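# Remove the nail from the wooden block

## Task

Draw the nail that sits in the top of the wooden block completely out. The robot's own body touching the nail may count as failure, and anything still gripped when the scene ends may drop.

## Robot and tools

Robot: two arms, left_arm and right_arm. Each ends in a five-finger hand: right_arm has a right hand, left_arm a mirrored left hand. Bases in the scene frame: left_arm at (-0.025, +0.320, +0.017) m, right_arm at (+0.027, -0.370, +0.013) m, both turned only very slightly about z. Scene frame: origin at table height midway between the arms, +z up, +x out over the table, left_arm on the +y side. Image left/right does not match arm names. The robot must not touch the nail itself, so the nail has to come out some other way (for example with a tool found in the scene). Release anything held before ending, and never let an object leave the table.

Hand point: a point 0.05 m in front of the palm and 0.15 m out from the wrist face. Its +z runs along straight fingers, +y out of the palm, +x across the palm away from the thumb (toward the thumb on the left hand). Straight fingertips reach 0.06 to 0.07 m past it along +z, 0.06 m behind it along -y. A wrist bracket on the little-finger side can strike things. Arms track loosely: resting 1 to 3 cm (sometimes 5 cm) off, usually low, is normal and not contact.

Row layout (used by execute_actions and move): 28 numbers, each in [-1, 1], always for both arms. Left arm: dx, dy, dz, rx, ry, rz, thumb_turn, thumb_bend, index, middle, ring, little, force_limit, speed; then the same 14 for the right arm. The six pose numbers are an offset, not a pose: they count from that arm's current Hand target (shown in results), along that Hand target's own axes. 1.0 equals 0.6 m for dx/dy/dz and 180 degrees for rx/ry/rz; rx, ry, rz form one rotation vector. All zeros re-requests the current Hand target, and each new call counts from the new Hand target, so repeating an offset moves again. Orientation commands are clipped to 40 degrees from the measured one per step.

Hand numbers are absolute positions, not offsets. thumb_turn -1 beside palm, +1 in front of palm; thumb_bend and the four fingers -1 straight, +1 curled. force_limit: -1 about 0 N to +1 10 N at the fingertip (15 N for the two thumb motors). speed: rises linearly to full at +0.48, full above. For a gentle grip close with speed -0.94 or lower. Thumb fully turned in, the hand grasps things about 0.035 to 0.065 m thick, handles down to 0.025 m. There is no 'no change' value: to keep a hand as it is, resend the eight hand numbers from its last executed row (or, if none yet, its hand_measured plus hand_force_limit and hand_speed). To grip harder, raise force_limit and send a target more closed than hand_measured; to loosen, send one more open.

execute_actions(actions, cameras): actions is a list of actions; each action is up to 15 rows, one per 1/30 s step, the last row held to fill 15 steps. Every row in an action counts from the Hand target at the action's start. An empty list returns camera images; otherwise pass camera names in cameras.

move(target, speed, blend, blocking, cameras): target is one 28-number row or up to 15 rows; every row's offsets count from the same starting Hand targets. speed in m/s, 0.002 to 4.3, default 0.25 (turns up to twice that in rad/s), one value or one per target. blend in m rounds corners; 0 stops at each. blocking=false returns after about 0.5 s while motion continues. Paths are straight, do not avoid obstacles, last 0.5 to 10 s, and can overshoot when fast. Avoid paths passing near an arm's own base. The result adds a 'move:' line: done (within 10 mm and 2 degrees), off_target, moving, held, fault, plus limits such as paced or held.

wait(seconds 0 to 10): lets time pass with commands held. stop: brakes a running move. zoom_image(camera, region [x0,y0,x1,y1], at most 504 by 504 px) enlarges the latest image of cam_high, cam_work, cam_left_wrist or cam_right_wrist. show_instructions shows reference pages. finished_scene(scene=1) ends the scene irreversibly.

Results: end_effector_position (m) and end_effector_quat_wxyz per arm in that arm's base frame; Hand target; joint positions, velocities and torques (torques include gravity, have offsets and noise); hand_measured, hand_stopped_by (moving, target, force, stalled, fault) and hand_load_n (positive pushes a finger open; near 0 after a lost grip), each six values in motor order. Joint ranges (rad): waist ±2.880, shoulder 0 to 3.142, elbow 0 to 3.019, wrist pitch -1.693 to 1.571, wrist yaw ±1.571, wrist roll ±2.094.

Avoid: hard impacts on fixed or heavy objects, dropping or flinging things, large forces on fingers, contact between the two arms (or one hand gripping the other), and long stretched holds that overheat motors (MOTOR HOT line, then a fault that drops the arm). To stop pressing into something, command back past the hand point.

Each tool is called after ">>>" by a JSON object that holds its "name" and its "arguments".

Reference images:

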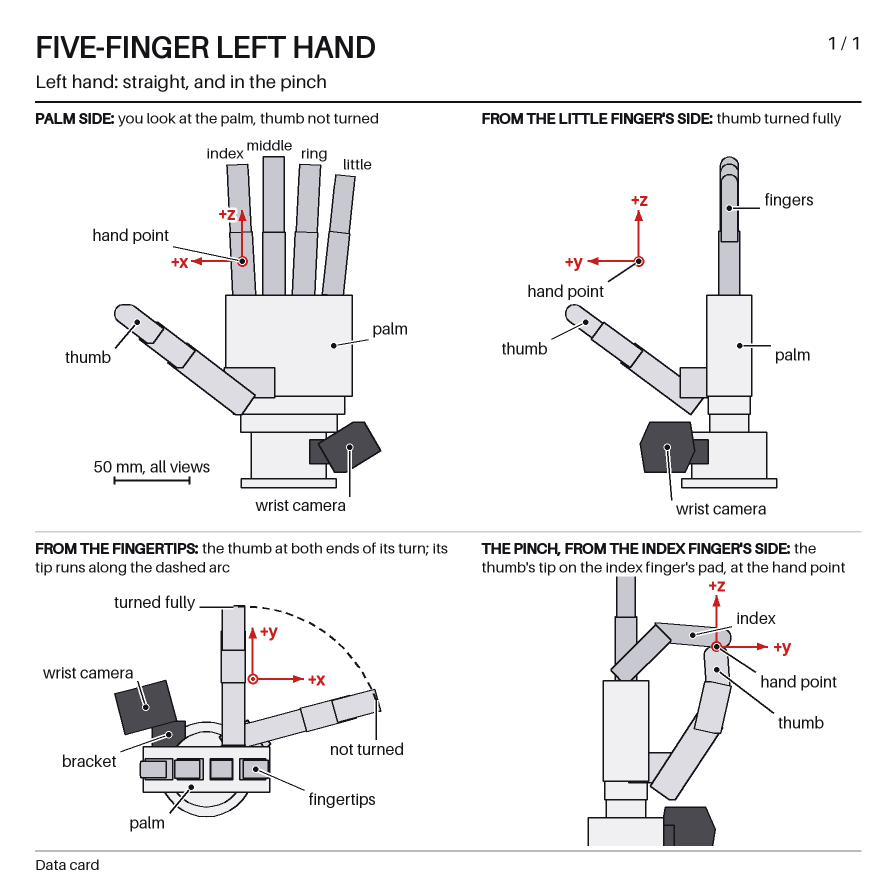

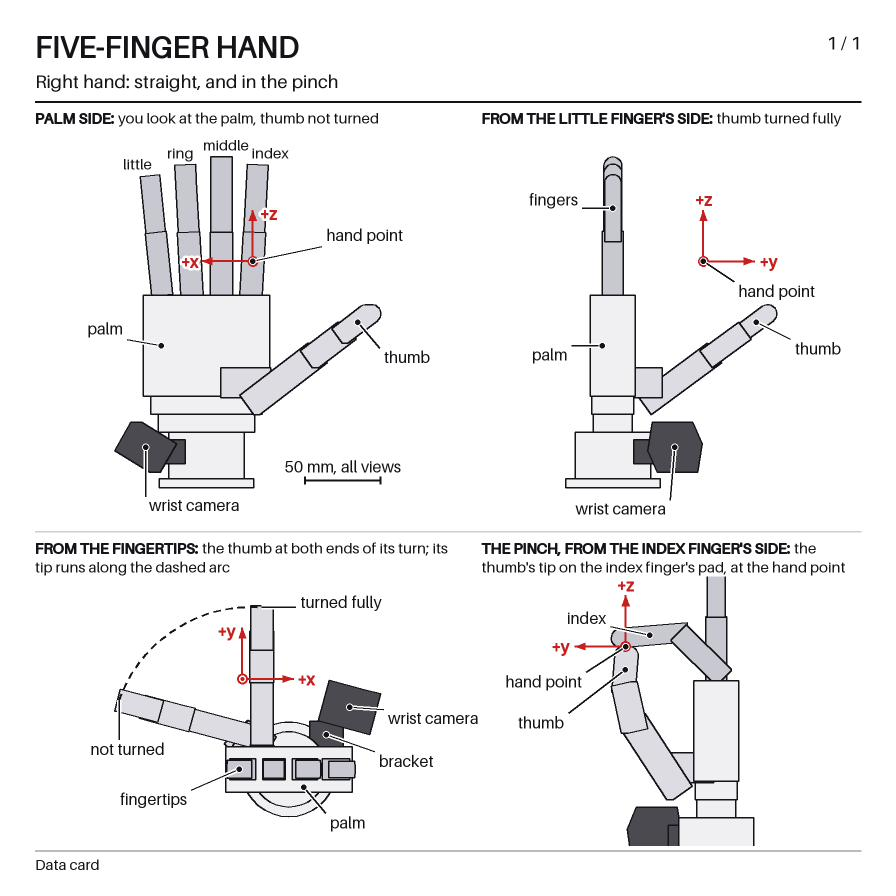

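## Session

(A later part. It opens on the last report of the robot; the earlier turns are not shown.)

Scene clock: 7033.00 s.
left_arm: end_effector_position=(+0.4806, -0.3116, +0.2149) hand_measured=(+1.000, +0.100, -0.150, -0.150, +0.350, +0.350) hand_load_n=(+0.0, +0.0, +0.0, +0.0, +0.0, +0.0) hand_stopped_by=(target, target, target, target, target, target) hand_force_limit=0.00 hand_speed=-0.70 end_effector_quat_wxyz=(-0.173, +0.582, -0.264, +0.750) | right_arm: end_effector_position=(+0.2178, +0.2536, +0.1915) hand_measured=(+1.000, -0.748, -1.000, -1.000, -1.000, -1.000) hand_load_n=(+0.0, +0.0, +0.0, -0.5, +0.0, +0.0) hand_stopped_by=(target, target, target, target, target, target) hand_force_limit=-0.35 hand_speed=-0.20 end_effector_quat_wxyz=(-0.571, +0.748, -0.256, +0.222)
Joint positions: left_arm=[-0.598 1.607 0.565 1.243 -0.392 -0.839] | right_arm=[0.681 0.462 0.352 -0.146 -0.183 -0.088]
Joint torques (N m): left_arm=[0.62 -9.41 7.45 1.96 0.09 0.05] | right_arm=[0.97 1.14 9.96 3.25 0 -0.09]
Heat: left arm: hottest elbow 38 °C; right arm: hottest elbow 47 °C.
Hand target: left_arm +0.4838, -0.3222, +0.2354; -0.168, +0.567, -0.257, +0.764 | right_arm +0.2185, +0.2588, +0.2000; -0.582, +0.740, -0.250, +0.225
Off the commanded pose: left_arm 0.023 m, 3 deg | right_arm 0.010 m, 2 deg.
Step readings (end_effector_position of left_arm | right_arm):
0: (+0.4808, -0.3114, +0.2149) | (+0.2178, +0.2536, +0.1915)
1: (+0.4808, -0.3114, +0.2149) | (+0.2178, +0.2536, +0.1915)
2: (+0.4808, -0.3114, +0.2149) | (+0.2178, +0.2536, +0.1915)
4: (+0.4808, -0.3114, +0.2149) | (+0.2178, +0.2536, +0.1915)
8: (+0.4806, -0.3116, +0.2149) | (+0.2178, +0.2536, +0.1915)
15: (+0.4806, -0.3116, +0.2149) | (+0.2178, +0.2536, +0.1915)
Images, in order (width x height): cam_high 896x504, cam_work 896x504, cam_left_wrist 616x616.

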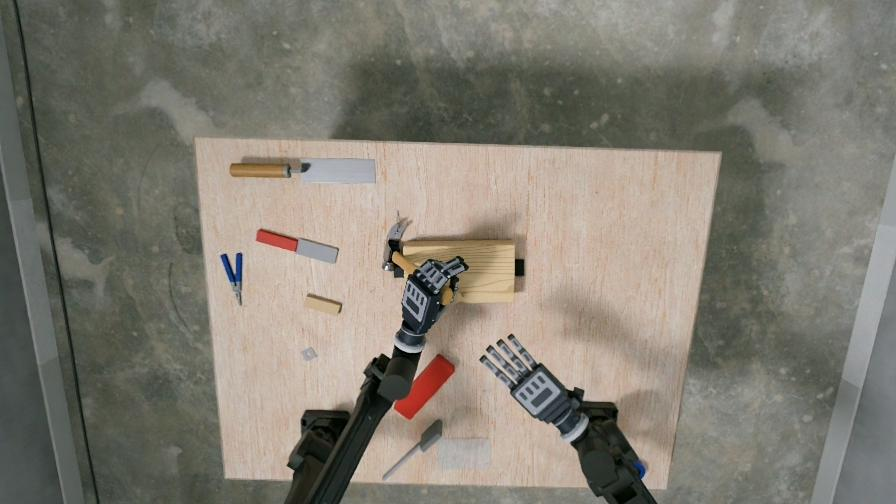

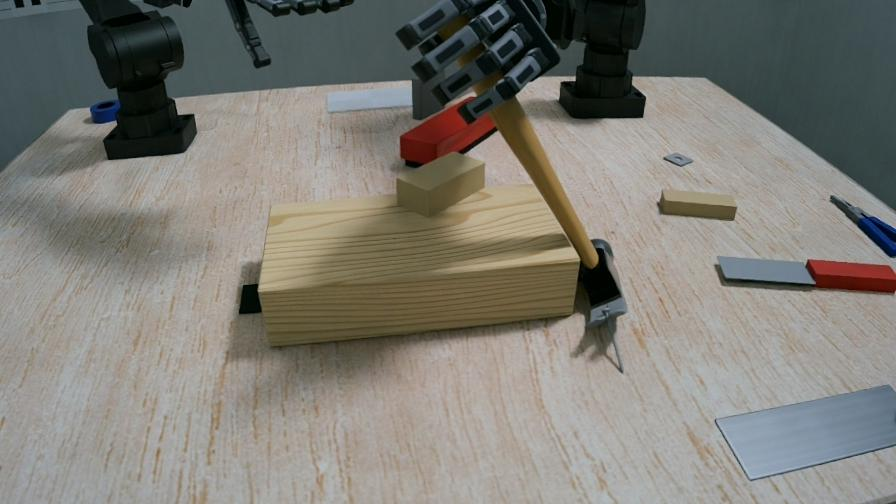

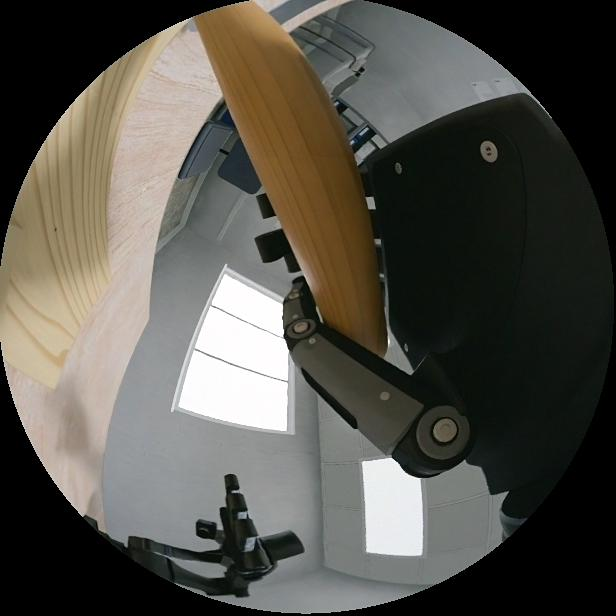

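>>> {"name": "execute_actions", "arguments": {"actions": [[[0, 0, 0, 0, 0, 0, 1, -0.95, -1, -1, -1, -1, 0, -0.5, 0, 0, 0, 0, 0, 0, 1, -0.75, -1, -1, -1, -1, -0.35, -0.2]]], "cameras": []}}

>>> {"name": "wait", "arguments": {"seconds": 2, "cameras": ["cam_high", "cam_work", "cam_left_wrist"]}}

>>> {"name": "zoom_image", "arguments": {"camera": "cam_work", "region": [530, 200, 710, 380]}}

>>> {"name": "zoom_image", "arguments": {"camera": "cam_high", "region": [350, 190, 490, 330]}}

Scene clock: 7050.60 s.
left_arm: end_effector_position=(+0.4806, -0.3116, +0.2149) hand_measured=(+1.000, -0.950, -1.000, -1.000, -1.000, -1.000) hand_load_n=(-0.5, +0.0, +0.0, +0.0, +0.0, +0.0) hand_stopped_by=(target, target, target, target, target, target) hand_force_limit=0.00 hand_speed=-0.50 end_effector_quat_wxyz=(-0.173, +0.581, -0.265, +0.750) | right_arm: end_effector_position=(+0.2178, +0.2536, +0.1915) hand_measured=(+1.000, -0.748, -1.000, -1.000, -1.000, -1.000) hand_load_n=(+0.0, +0.0, +0.0, +0.0, +0.0, +0.0) hand_stopped_by=(target, target, target, target, target, target) hand_force_limit=-0.35 hand_speed=-0.20 end_effector_quat_wxyz=(-0.571, +0.748, -0.256, +0.222)
Joint positions: left_arm=[-0.598 1.607 0.565 1.243 -0.392 -0.839] | right_arm=[0.681 0.462 0.352 -0.146 -0.183 -0.088]
Joint torques (N m): left_arm=[0.67 -9.41 7.46 1.96 0.09 0.06] | right_arm=[0.91 1.14 9.95 3.19 -0.02 -0.09]
Heat: left arm: hottest elbow 38 °C; right arm: hottest elbow 47 °C.
Hand target: left_arm +0.4838, -0.3222, +0.2354; -0.168, +0.567, -0.257, +0.764 | right_arm +0.2185, +0.2588, +0.2000; -0.582, +0.740, -0.250, +0.225
Off the commanded pose: left_arm 0.023 m, 3 deg | right_arm 0.010 m, 2 deg.
Step readings (end_effector_position of left_arm | right_arm):
0: (+0.4806, -0.3116, +0.2149) | (+0.2178, +0.2536, +0.1915)
1: (+0.4806, -0.3116, +0.2149) | (+0.2178, +0.2536, +0.1915)
2: (+0.4806, -0.3116, +0.2149) | (+0.2178, +0.2536, +0.1915)
4: (+0.4806, -0.3116, +0.2149) | (+0.2178, +0.2536, +0.1915)
8: (+0.4806, -0.3116, +0.2149) | (+0.2178, +0.2536, +0.1915)
15: (+0.4806, -0.3116, +0.2149) | (+0.2178, +0.2536, +0.1915)
No camera images: "cameras" was empty.

Scene clock: 7052.60 s.
left_arm: end_effector_position=(+0.4806, -0.3116, +0.2149) hand_measured=(+1.000, -0.950, -1.000, -1.000, -1.000, -1.000) hand_load_n=(+0.0, +0.0, +0.0, +0.0, +0.0, +0.0) hand_stopped_by=(target, target, target, target, target, target) hand_force_limit=0.00 hand_speed=-0.50 end_effector_quat_wxyz=(-0.173, +0.581, -0.265, +0.750) | right_arm: end_effector_position=(+0.2178, +0.2536, +0.1915) hand_measured=(+1.000, -0.748, -1.000, -1.000, -1.000, -1.000) hand_load_n=(+0.0, +0.0, +0.0, +0.0, +0.0, +0.0) hand_stopped_by=(target, target, target, target, target, target) hand_force_limit=-0.35 hand_speed=-0.20 end_effector_quat_wxyz=(-0.571, +0.748, -0.256, +0.222)
Joint positions: left_arm=[-0.598 1.607 0.565 1.243 -0.392 -0.839] | right_arm=[0.681 0.462 0.352 -0.146 -0.183 -0.088]
Joint torques (N m): left_arm=[0.62 -9.47 7.46 1.98 0.1 0.05] | right_arm=[0.91 1.26 9.94 3.17 -0.03 -0.08]
Heat: left arm: hottest elbow 38 °C; right arm: hottest elbow 47 °C.
Hand target: left_arm +0.4838, -0.3222, +0.2354; -0.168, +0.567, -0.257, +0.764 | right_arm +0.2185, +0.2588, +0.2000; -0.582, +0.740, -0.250, +0.225
Off the commanded pose: left_arm 0.023 m, 3 deg | right_arm 0.010 m, 2 deg.
wait: 2.00 s; at rest by 0.17 s
Images, in order (width x height): cam_high 896x504, cam_work 896x504, cam_left_wrist 616x616.

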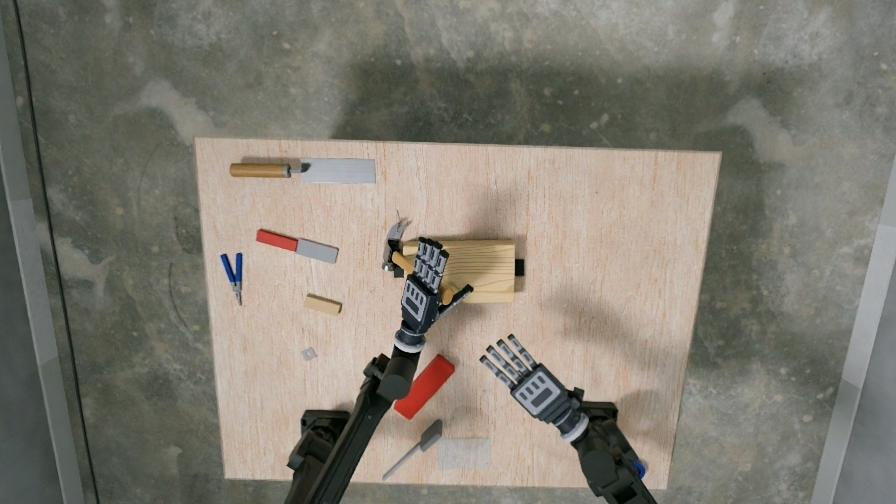

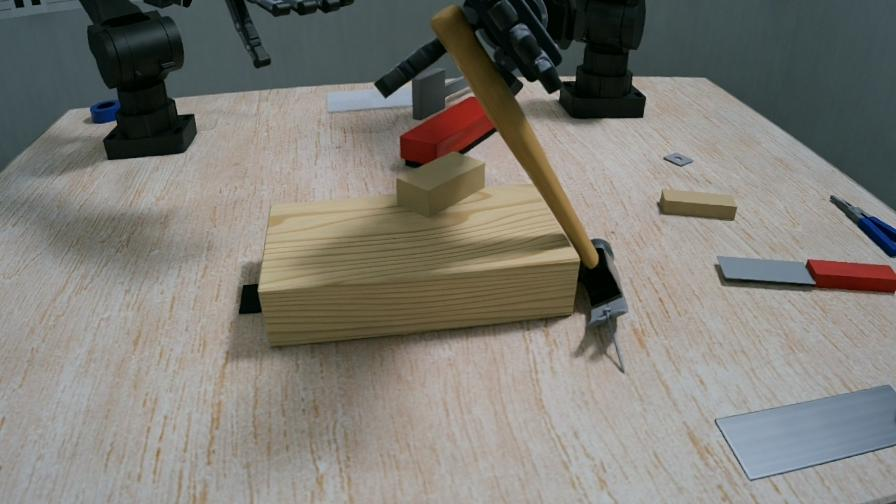

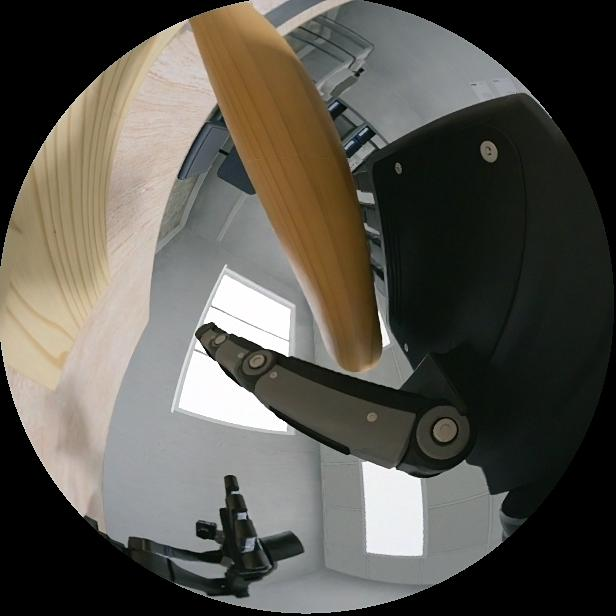

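Scaled by 2.800 from the camera's 896x504 image, which has a finer 1280x720 frame.

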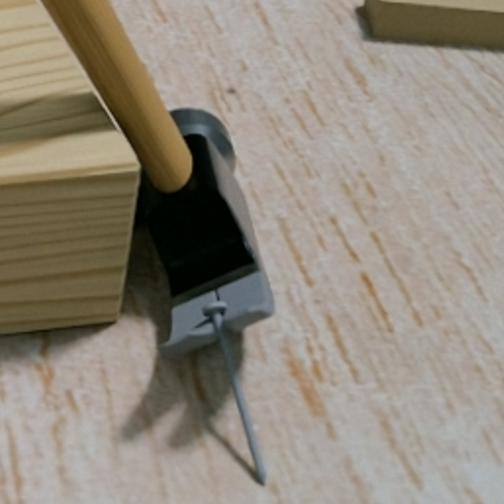

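Scaled by 3.600 from the camera's 896x504 image, which has a finer 1280x720 frame.

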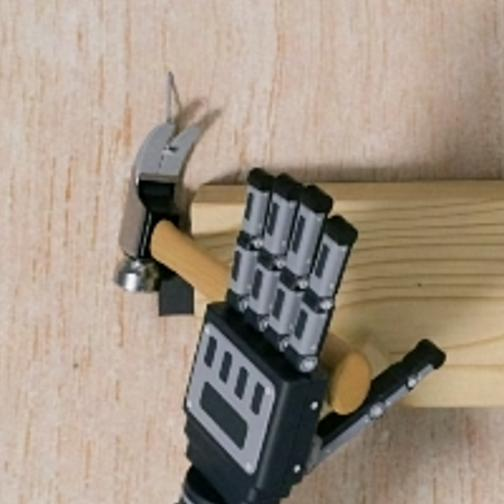

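>>> {"name": "move", "arguments": {"target": [[0, -0.0333, 0, 0, 0, 0, 1, -0.95, -1, -1, -1, -1, 0, -0.5, 0, 0, 0, 0, 0, 0, 1, -0.75, -1, -1, -1, -1, -0.35, -0.2],[0, -0.05, -0.12, 0, 0, 0, 1, -0.95, -1, -1, -1, -1, 0, -0.5, 0, 0, 0, 0, 0, 0, 1, -0.75, -1, -1, -1, -1, -0.35, -0.2]], "speed": 0.05, "blend": 0.005, "cameras": ["cam_high", "cam_work", "cam_left_wrist"]}}

>>> {"name": "zoom_image", "arguments": {"camera": "cam_high", "region": [350, 190, 490, 330]}}

Scene clock: 7065.77 s.
left_arm: end_effector_position=(+0.4214, -0.2793, +0.2283) hand_measured=(+1.000, -0.950, -1.000, -1.000, -1.000, -1.000) hand_load_n=(+0.0, +0.0, +0.0, +0.0, +0.0, +0.0) hand_stopped_by=(target, target, target, target, target, target) hand_force_limit=0.00 hand_speed=-0.50 end_effector_quat_wxyz=(-0.171, +0.576, -0.259, +0.756) | right_arm: end_effector_position=(+0.2178, +0.2536, +0.1915) hand_measured=(+1.000, -0.748, -1.000, -1.000, -1.000, -1.000) hand_load_n=(+0.0, +0.0, +0.0, -0.5, +0.0, +0.0) hand_stopped_by=(target, target, target, target, target, target) hand_force_limit=-0.35 hand_speed=-0.20 end_effector_quat_wxyz=(-0.571, +0.748, -0.256, +0.222)
Joint positions: left_arm=[-0.619 1.437 0.391 1.268 -0.41 -0.835] | right_arm=[0.681 0.462 0.352 -0.146 -0.183 -0.088]
Joint torques (N m): left_arm=[0.56 -7.06 5.03 2.43 -0.02 0.04] | right_arm=[1.03 1.2 9.99 3.21 -0.02 -0.08]
Heat: left arm: hottest elbow 37 °C; right arm: hottest elbow 47 °C.
Hand target: left_arm +0.4162, -0.2832, +0.2366; -0.168, +0.567, -0.257, +0.764 | right_arm +0.2185, +0.2588, +0.2000; -0.582, +0.740, -0.250, +0.225
Off the commanded pose: left_arm 0.011 m, 1 deg | right_arm 0.010 m, 2 deg.
move: off_target (left_arm)
Images, in order (width x height): cam_high 896x504, cam_work 896x504, cam_left_wrist 616x616.

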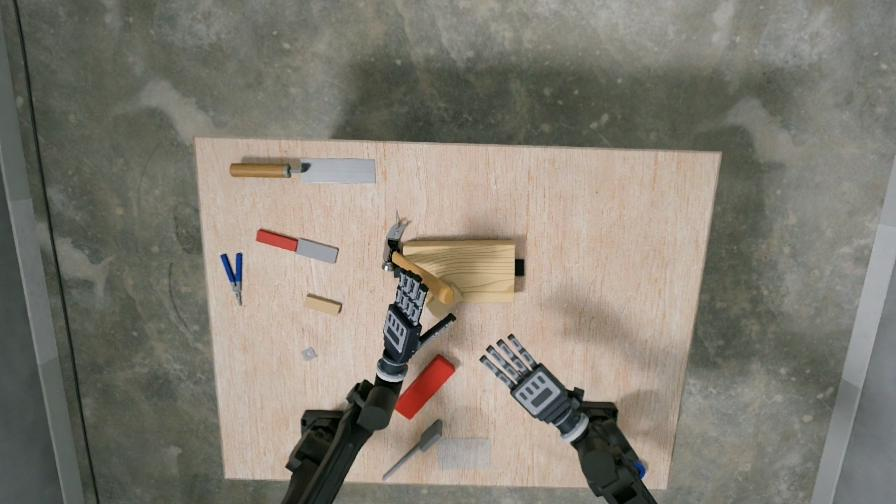

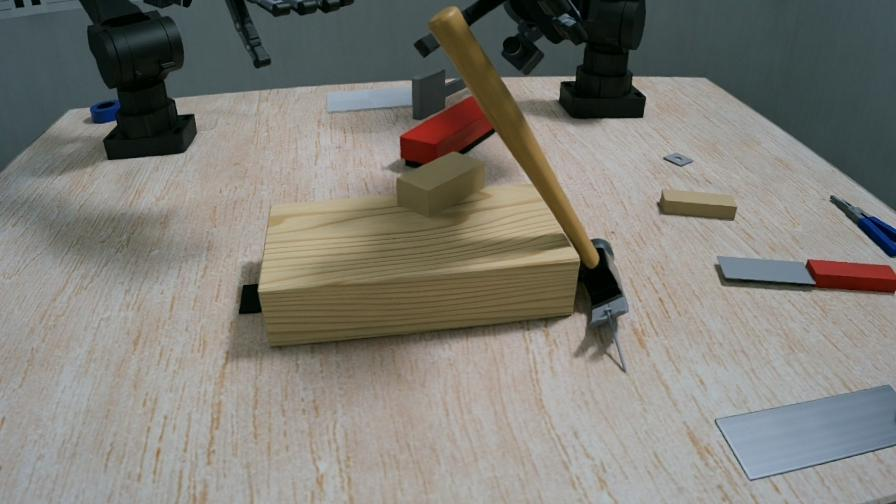

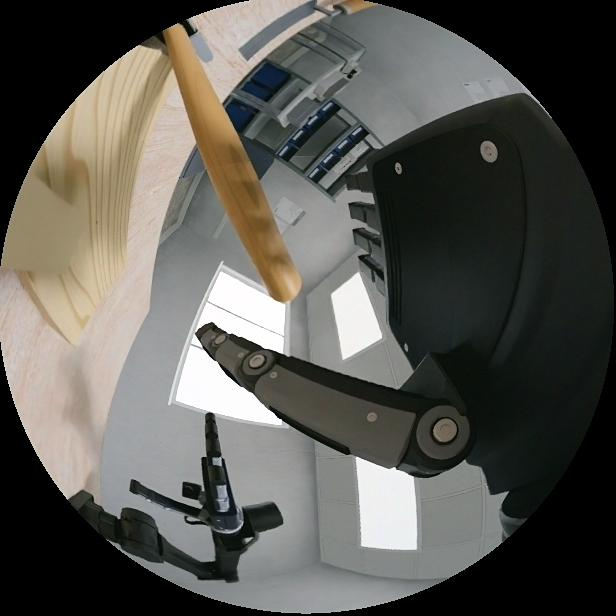

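Scaled by 3.600 from the camera's 896x504 image, which has a finer 1280x720 frame.

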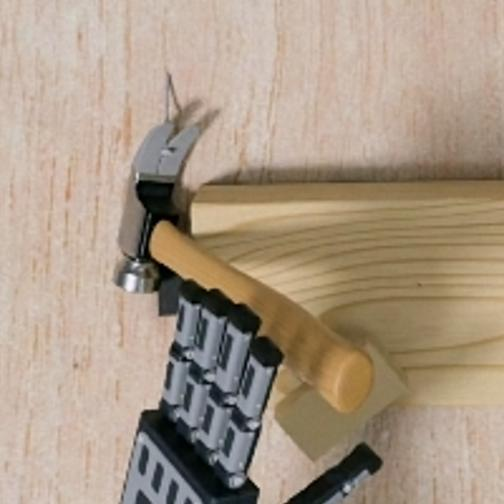

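>>> {"name": "move", "arguments": {"target": [0.0, -0.1, -0.12, 0, 0, 0, 1, -0.95, -1, -1, -1, -1, 0, -0.5, 0, 0, 0, 0, 0, 0, 1, -0.75, -1, -1, -1, -1, -0.35, -0.2], "speed": 0.12, "cameras": ["cam_high", "cam_work", "cam_left_wrist", "cam_right_wrist"]}}

>>> {"name": "zoom_image", "arguments": {"camera": "cam_high", "region": [350, 190, 530, 330]}}

>>> {"name": "zoom_image", "arguments": {"camera": "cam_work", "region": [420, 100, 700, 380]}}

Scene clock: 7072.40 s.
left_arm: end_effector_position=(+0.3475, -0.2246, +0.2547) hand_measured=(+1.000, -0.950, -1.000, -1.000, -1.000, -1.000) hand_load_n=(+0.0, +0.0, +0.0, +0.0, +0.0, +0.0) hand_stopped_by=(target, target, target, target, target, target) hand_force_limit=0.00 hand_speed=-0.50 end_effector_quat_wxyz=(-0.167, +0.564, -0.261, +0.765) | right_arm: end_effector_position=(+0.2178, +0.2536, +0.1915) hand_measured=(+1.000, -0.748, -1.000, -1.000, -1.000, -1.000) hand_load_n=(+0.0, +0.0, +0.0, +0.0, +0.0, +0.0) hand_stopped_by=(target, target, target, target, target, target) hand_force_limit=-0.35 hand_speed=-0.20 end_effector_quat_wxyz=(-0.571, +0.748, -0.256, +0.222)
Joint positions: left_arm=[-0.591 1.032 0.185 1.092 -0.361 -0.835] | right_arm=[0.681 0.462 0.352 -0.146 -0.183 -0.088]
Joint torques (N m): left_arm=[2.37 -3.02 6.3 1.16 0.13 -0.08] | right_arm=[0.97 1.32 9.95 3.26 -0.02 -0.08]
Heat: left arm: hottest elbow 37 °C; right arm: hottest elbow 47 °C.
Hand target: left_arm +0.3497, -0.2200, +0.2555; -0.168, +0.567, -0.257, +0.764 | right_arm +0.2185, +0.2588, +0.2000; -0.582, +0.740, -0.250, +0.225
Off the commanded pose: left_arm 0.005 m, 1 deg | right_arm 0.010 m, 2 deg.
move: done

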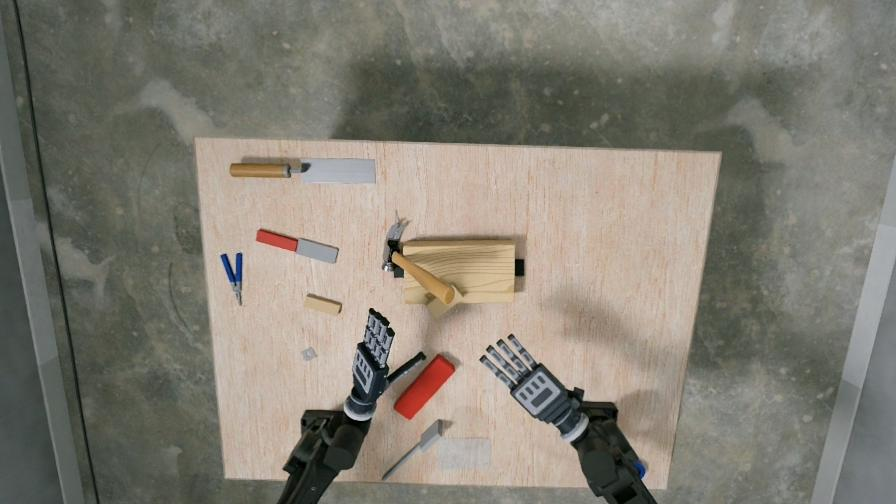

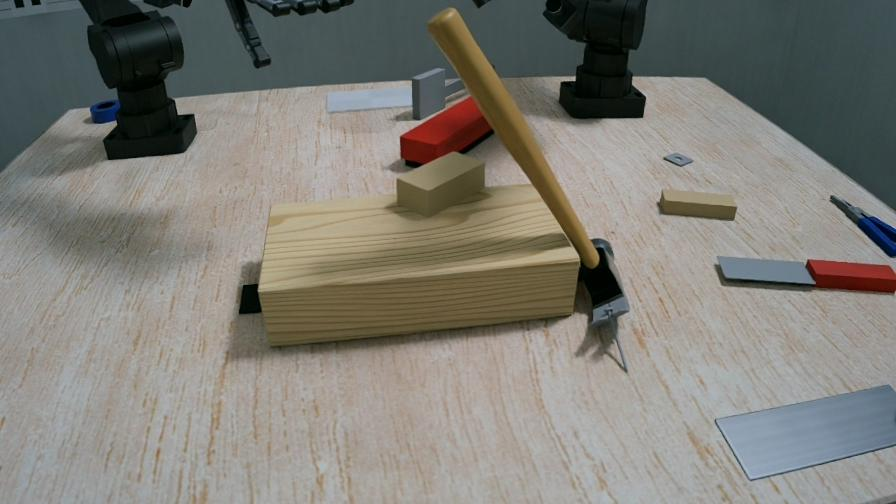

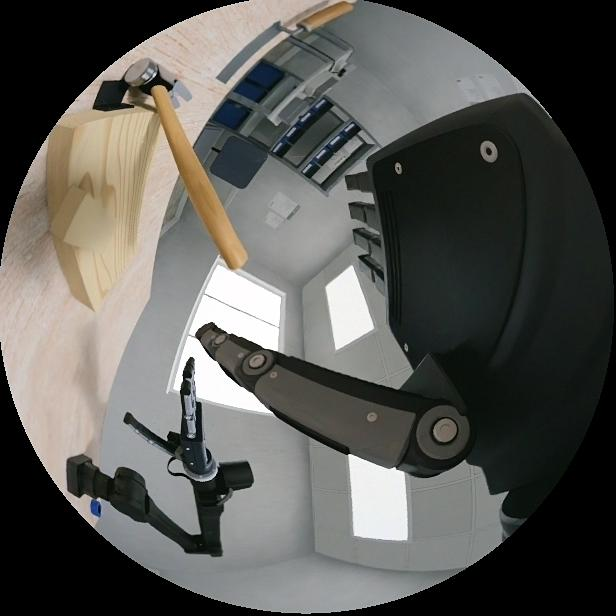

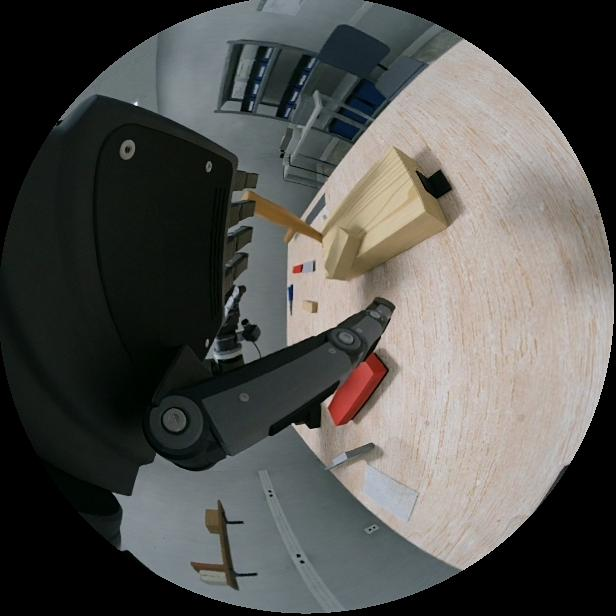

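Scaled by 2.800 from the camera's 896x504 image, which has a finer 1280x720 frame.

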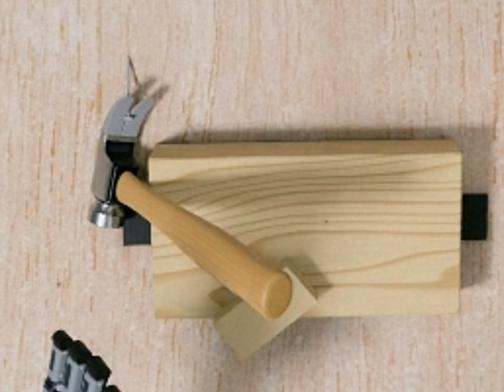

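Scaled by 1.800 from the camera's 896x504 image, which has a finer 1280x720 frame.

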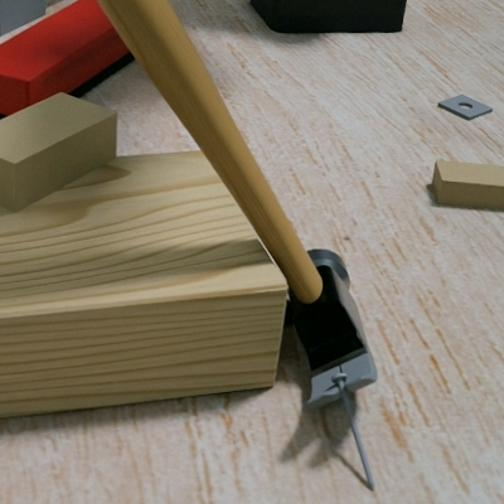

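>>> {"name": "wait", "arguments": {"seconds": 1.5, "cameras": ["cam_work"]}}

Scene clock: 7077.67 s.
left_arm: end_effector_position=(+0.3475, -0.2246, +0.2547) hand_measured=(+1.000, -0.950, -1.000, -1.000, -1.000, -1.000) hand_load_n=(-0.5, +0.0, +0.0, +0.0, -0.5, +0.0) hand_stopped_by=(target, target, target, target, target, target) hand_force_limit=0.00 hand_speed=-0.50 end_effector_quat_wxyz=(-0.167, +0.564, -0.261, +0.765) | right_arm: end_effector_position=(+0.2178, +0.2536, +0.1915) hand_measured=(+1.000, -0.748, -1.000, -1.000, -1.000, -1.000) hand_load_n=(+0.5, +0.0, +0.0, +0.0, +0.0, +0.0) hand_stopped_by=(target, target, target, target, target, target) hand_force_limit=-0.35 hand_speed=-0.20 end_effector_quat_wxyz=(-0.571, +0.748, -0.256, +0.222)
Joint positions: left_arm=[-0.591 1.032 0.185 1.092 -0.361 -0.835] | right_arm=[0.681 0.462 0.352 -0.146 -0.183 -0.088]
Joint torques (N m): left_arm=[2.43 -2.73 6.31 1.21 0.14 -0.08] | right_arm=[0.91 1.08 9.96 3.23 -0.02 -0.08]
Heat: left arm: hottest elbow 37 °C; right arm: hottest elbow 47 °C.
Hand target: left_arm +0.3497, -0.2200, +0.2556; -0.168, +0.567, -0.257, +0.764 | right_arm +0.2185, +0.2588, +0.2000; -0.582, +0.740, -0.250, +0.225
Off the commanded pose: left_arm 0.005 m, 1 deg | right_arm 0.010 m, 2 deg.
wait: 1.50 s; at rest from the start
Images, in order (width x height): cam_work 896x504.

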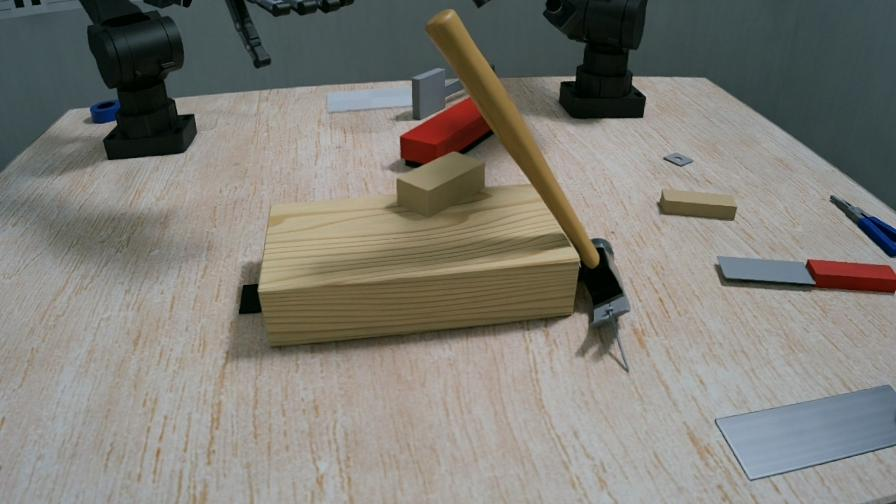

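>>> {"name": "finished_scene", "arguments": {}}

The scene is finished: the task was done.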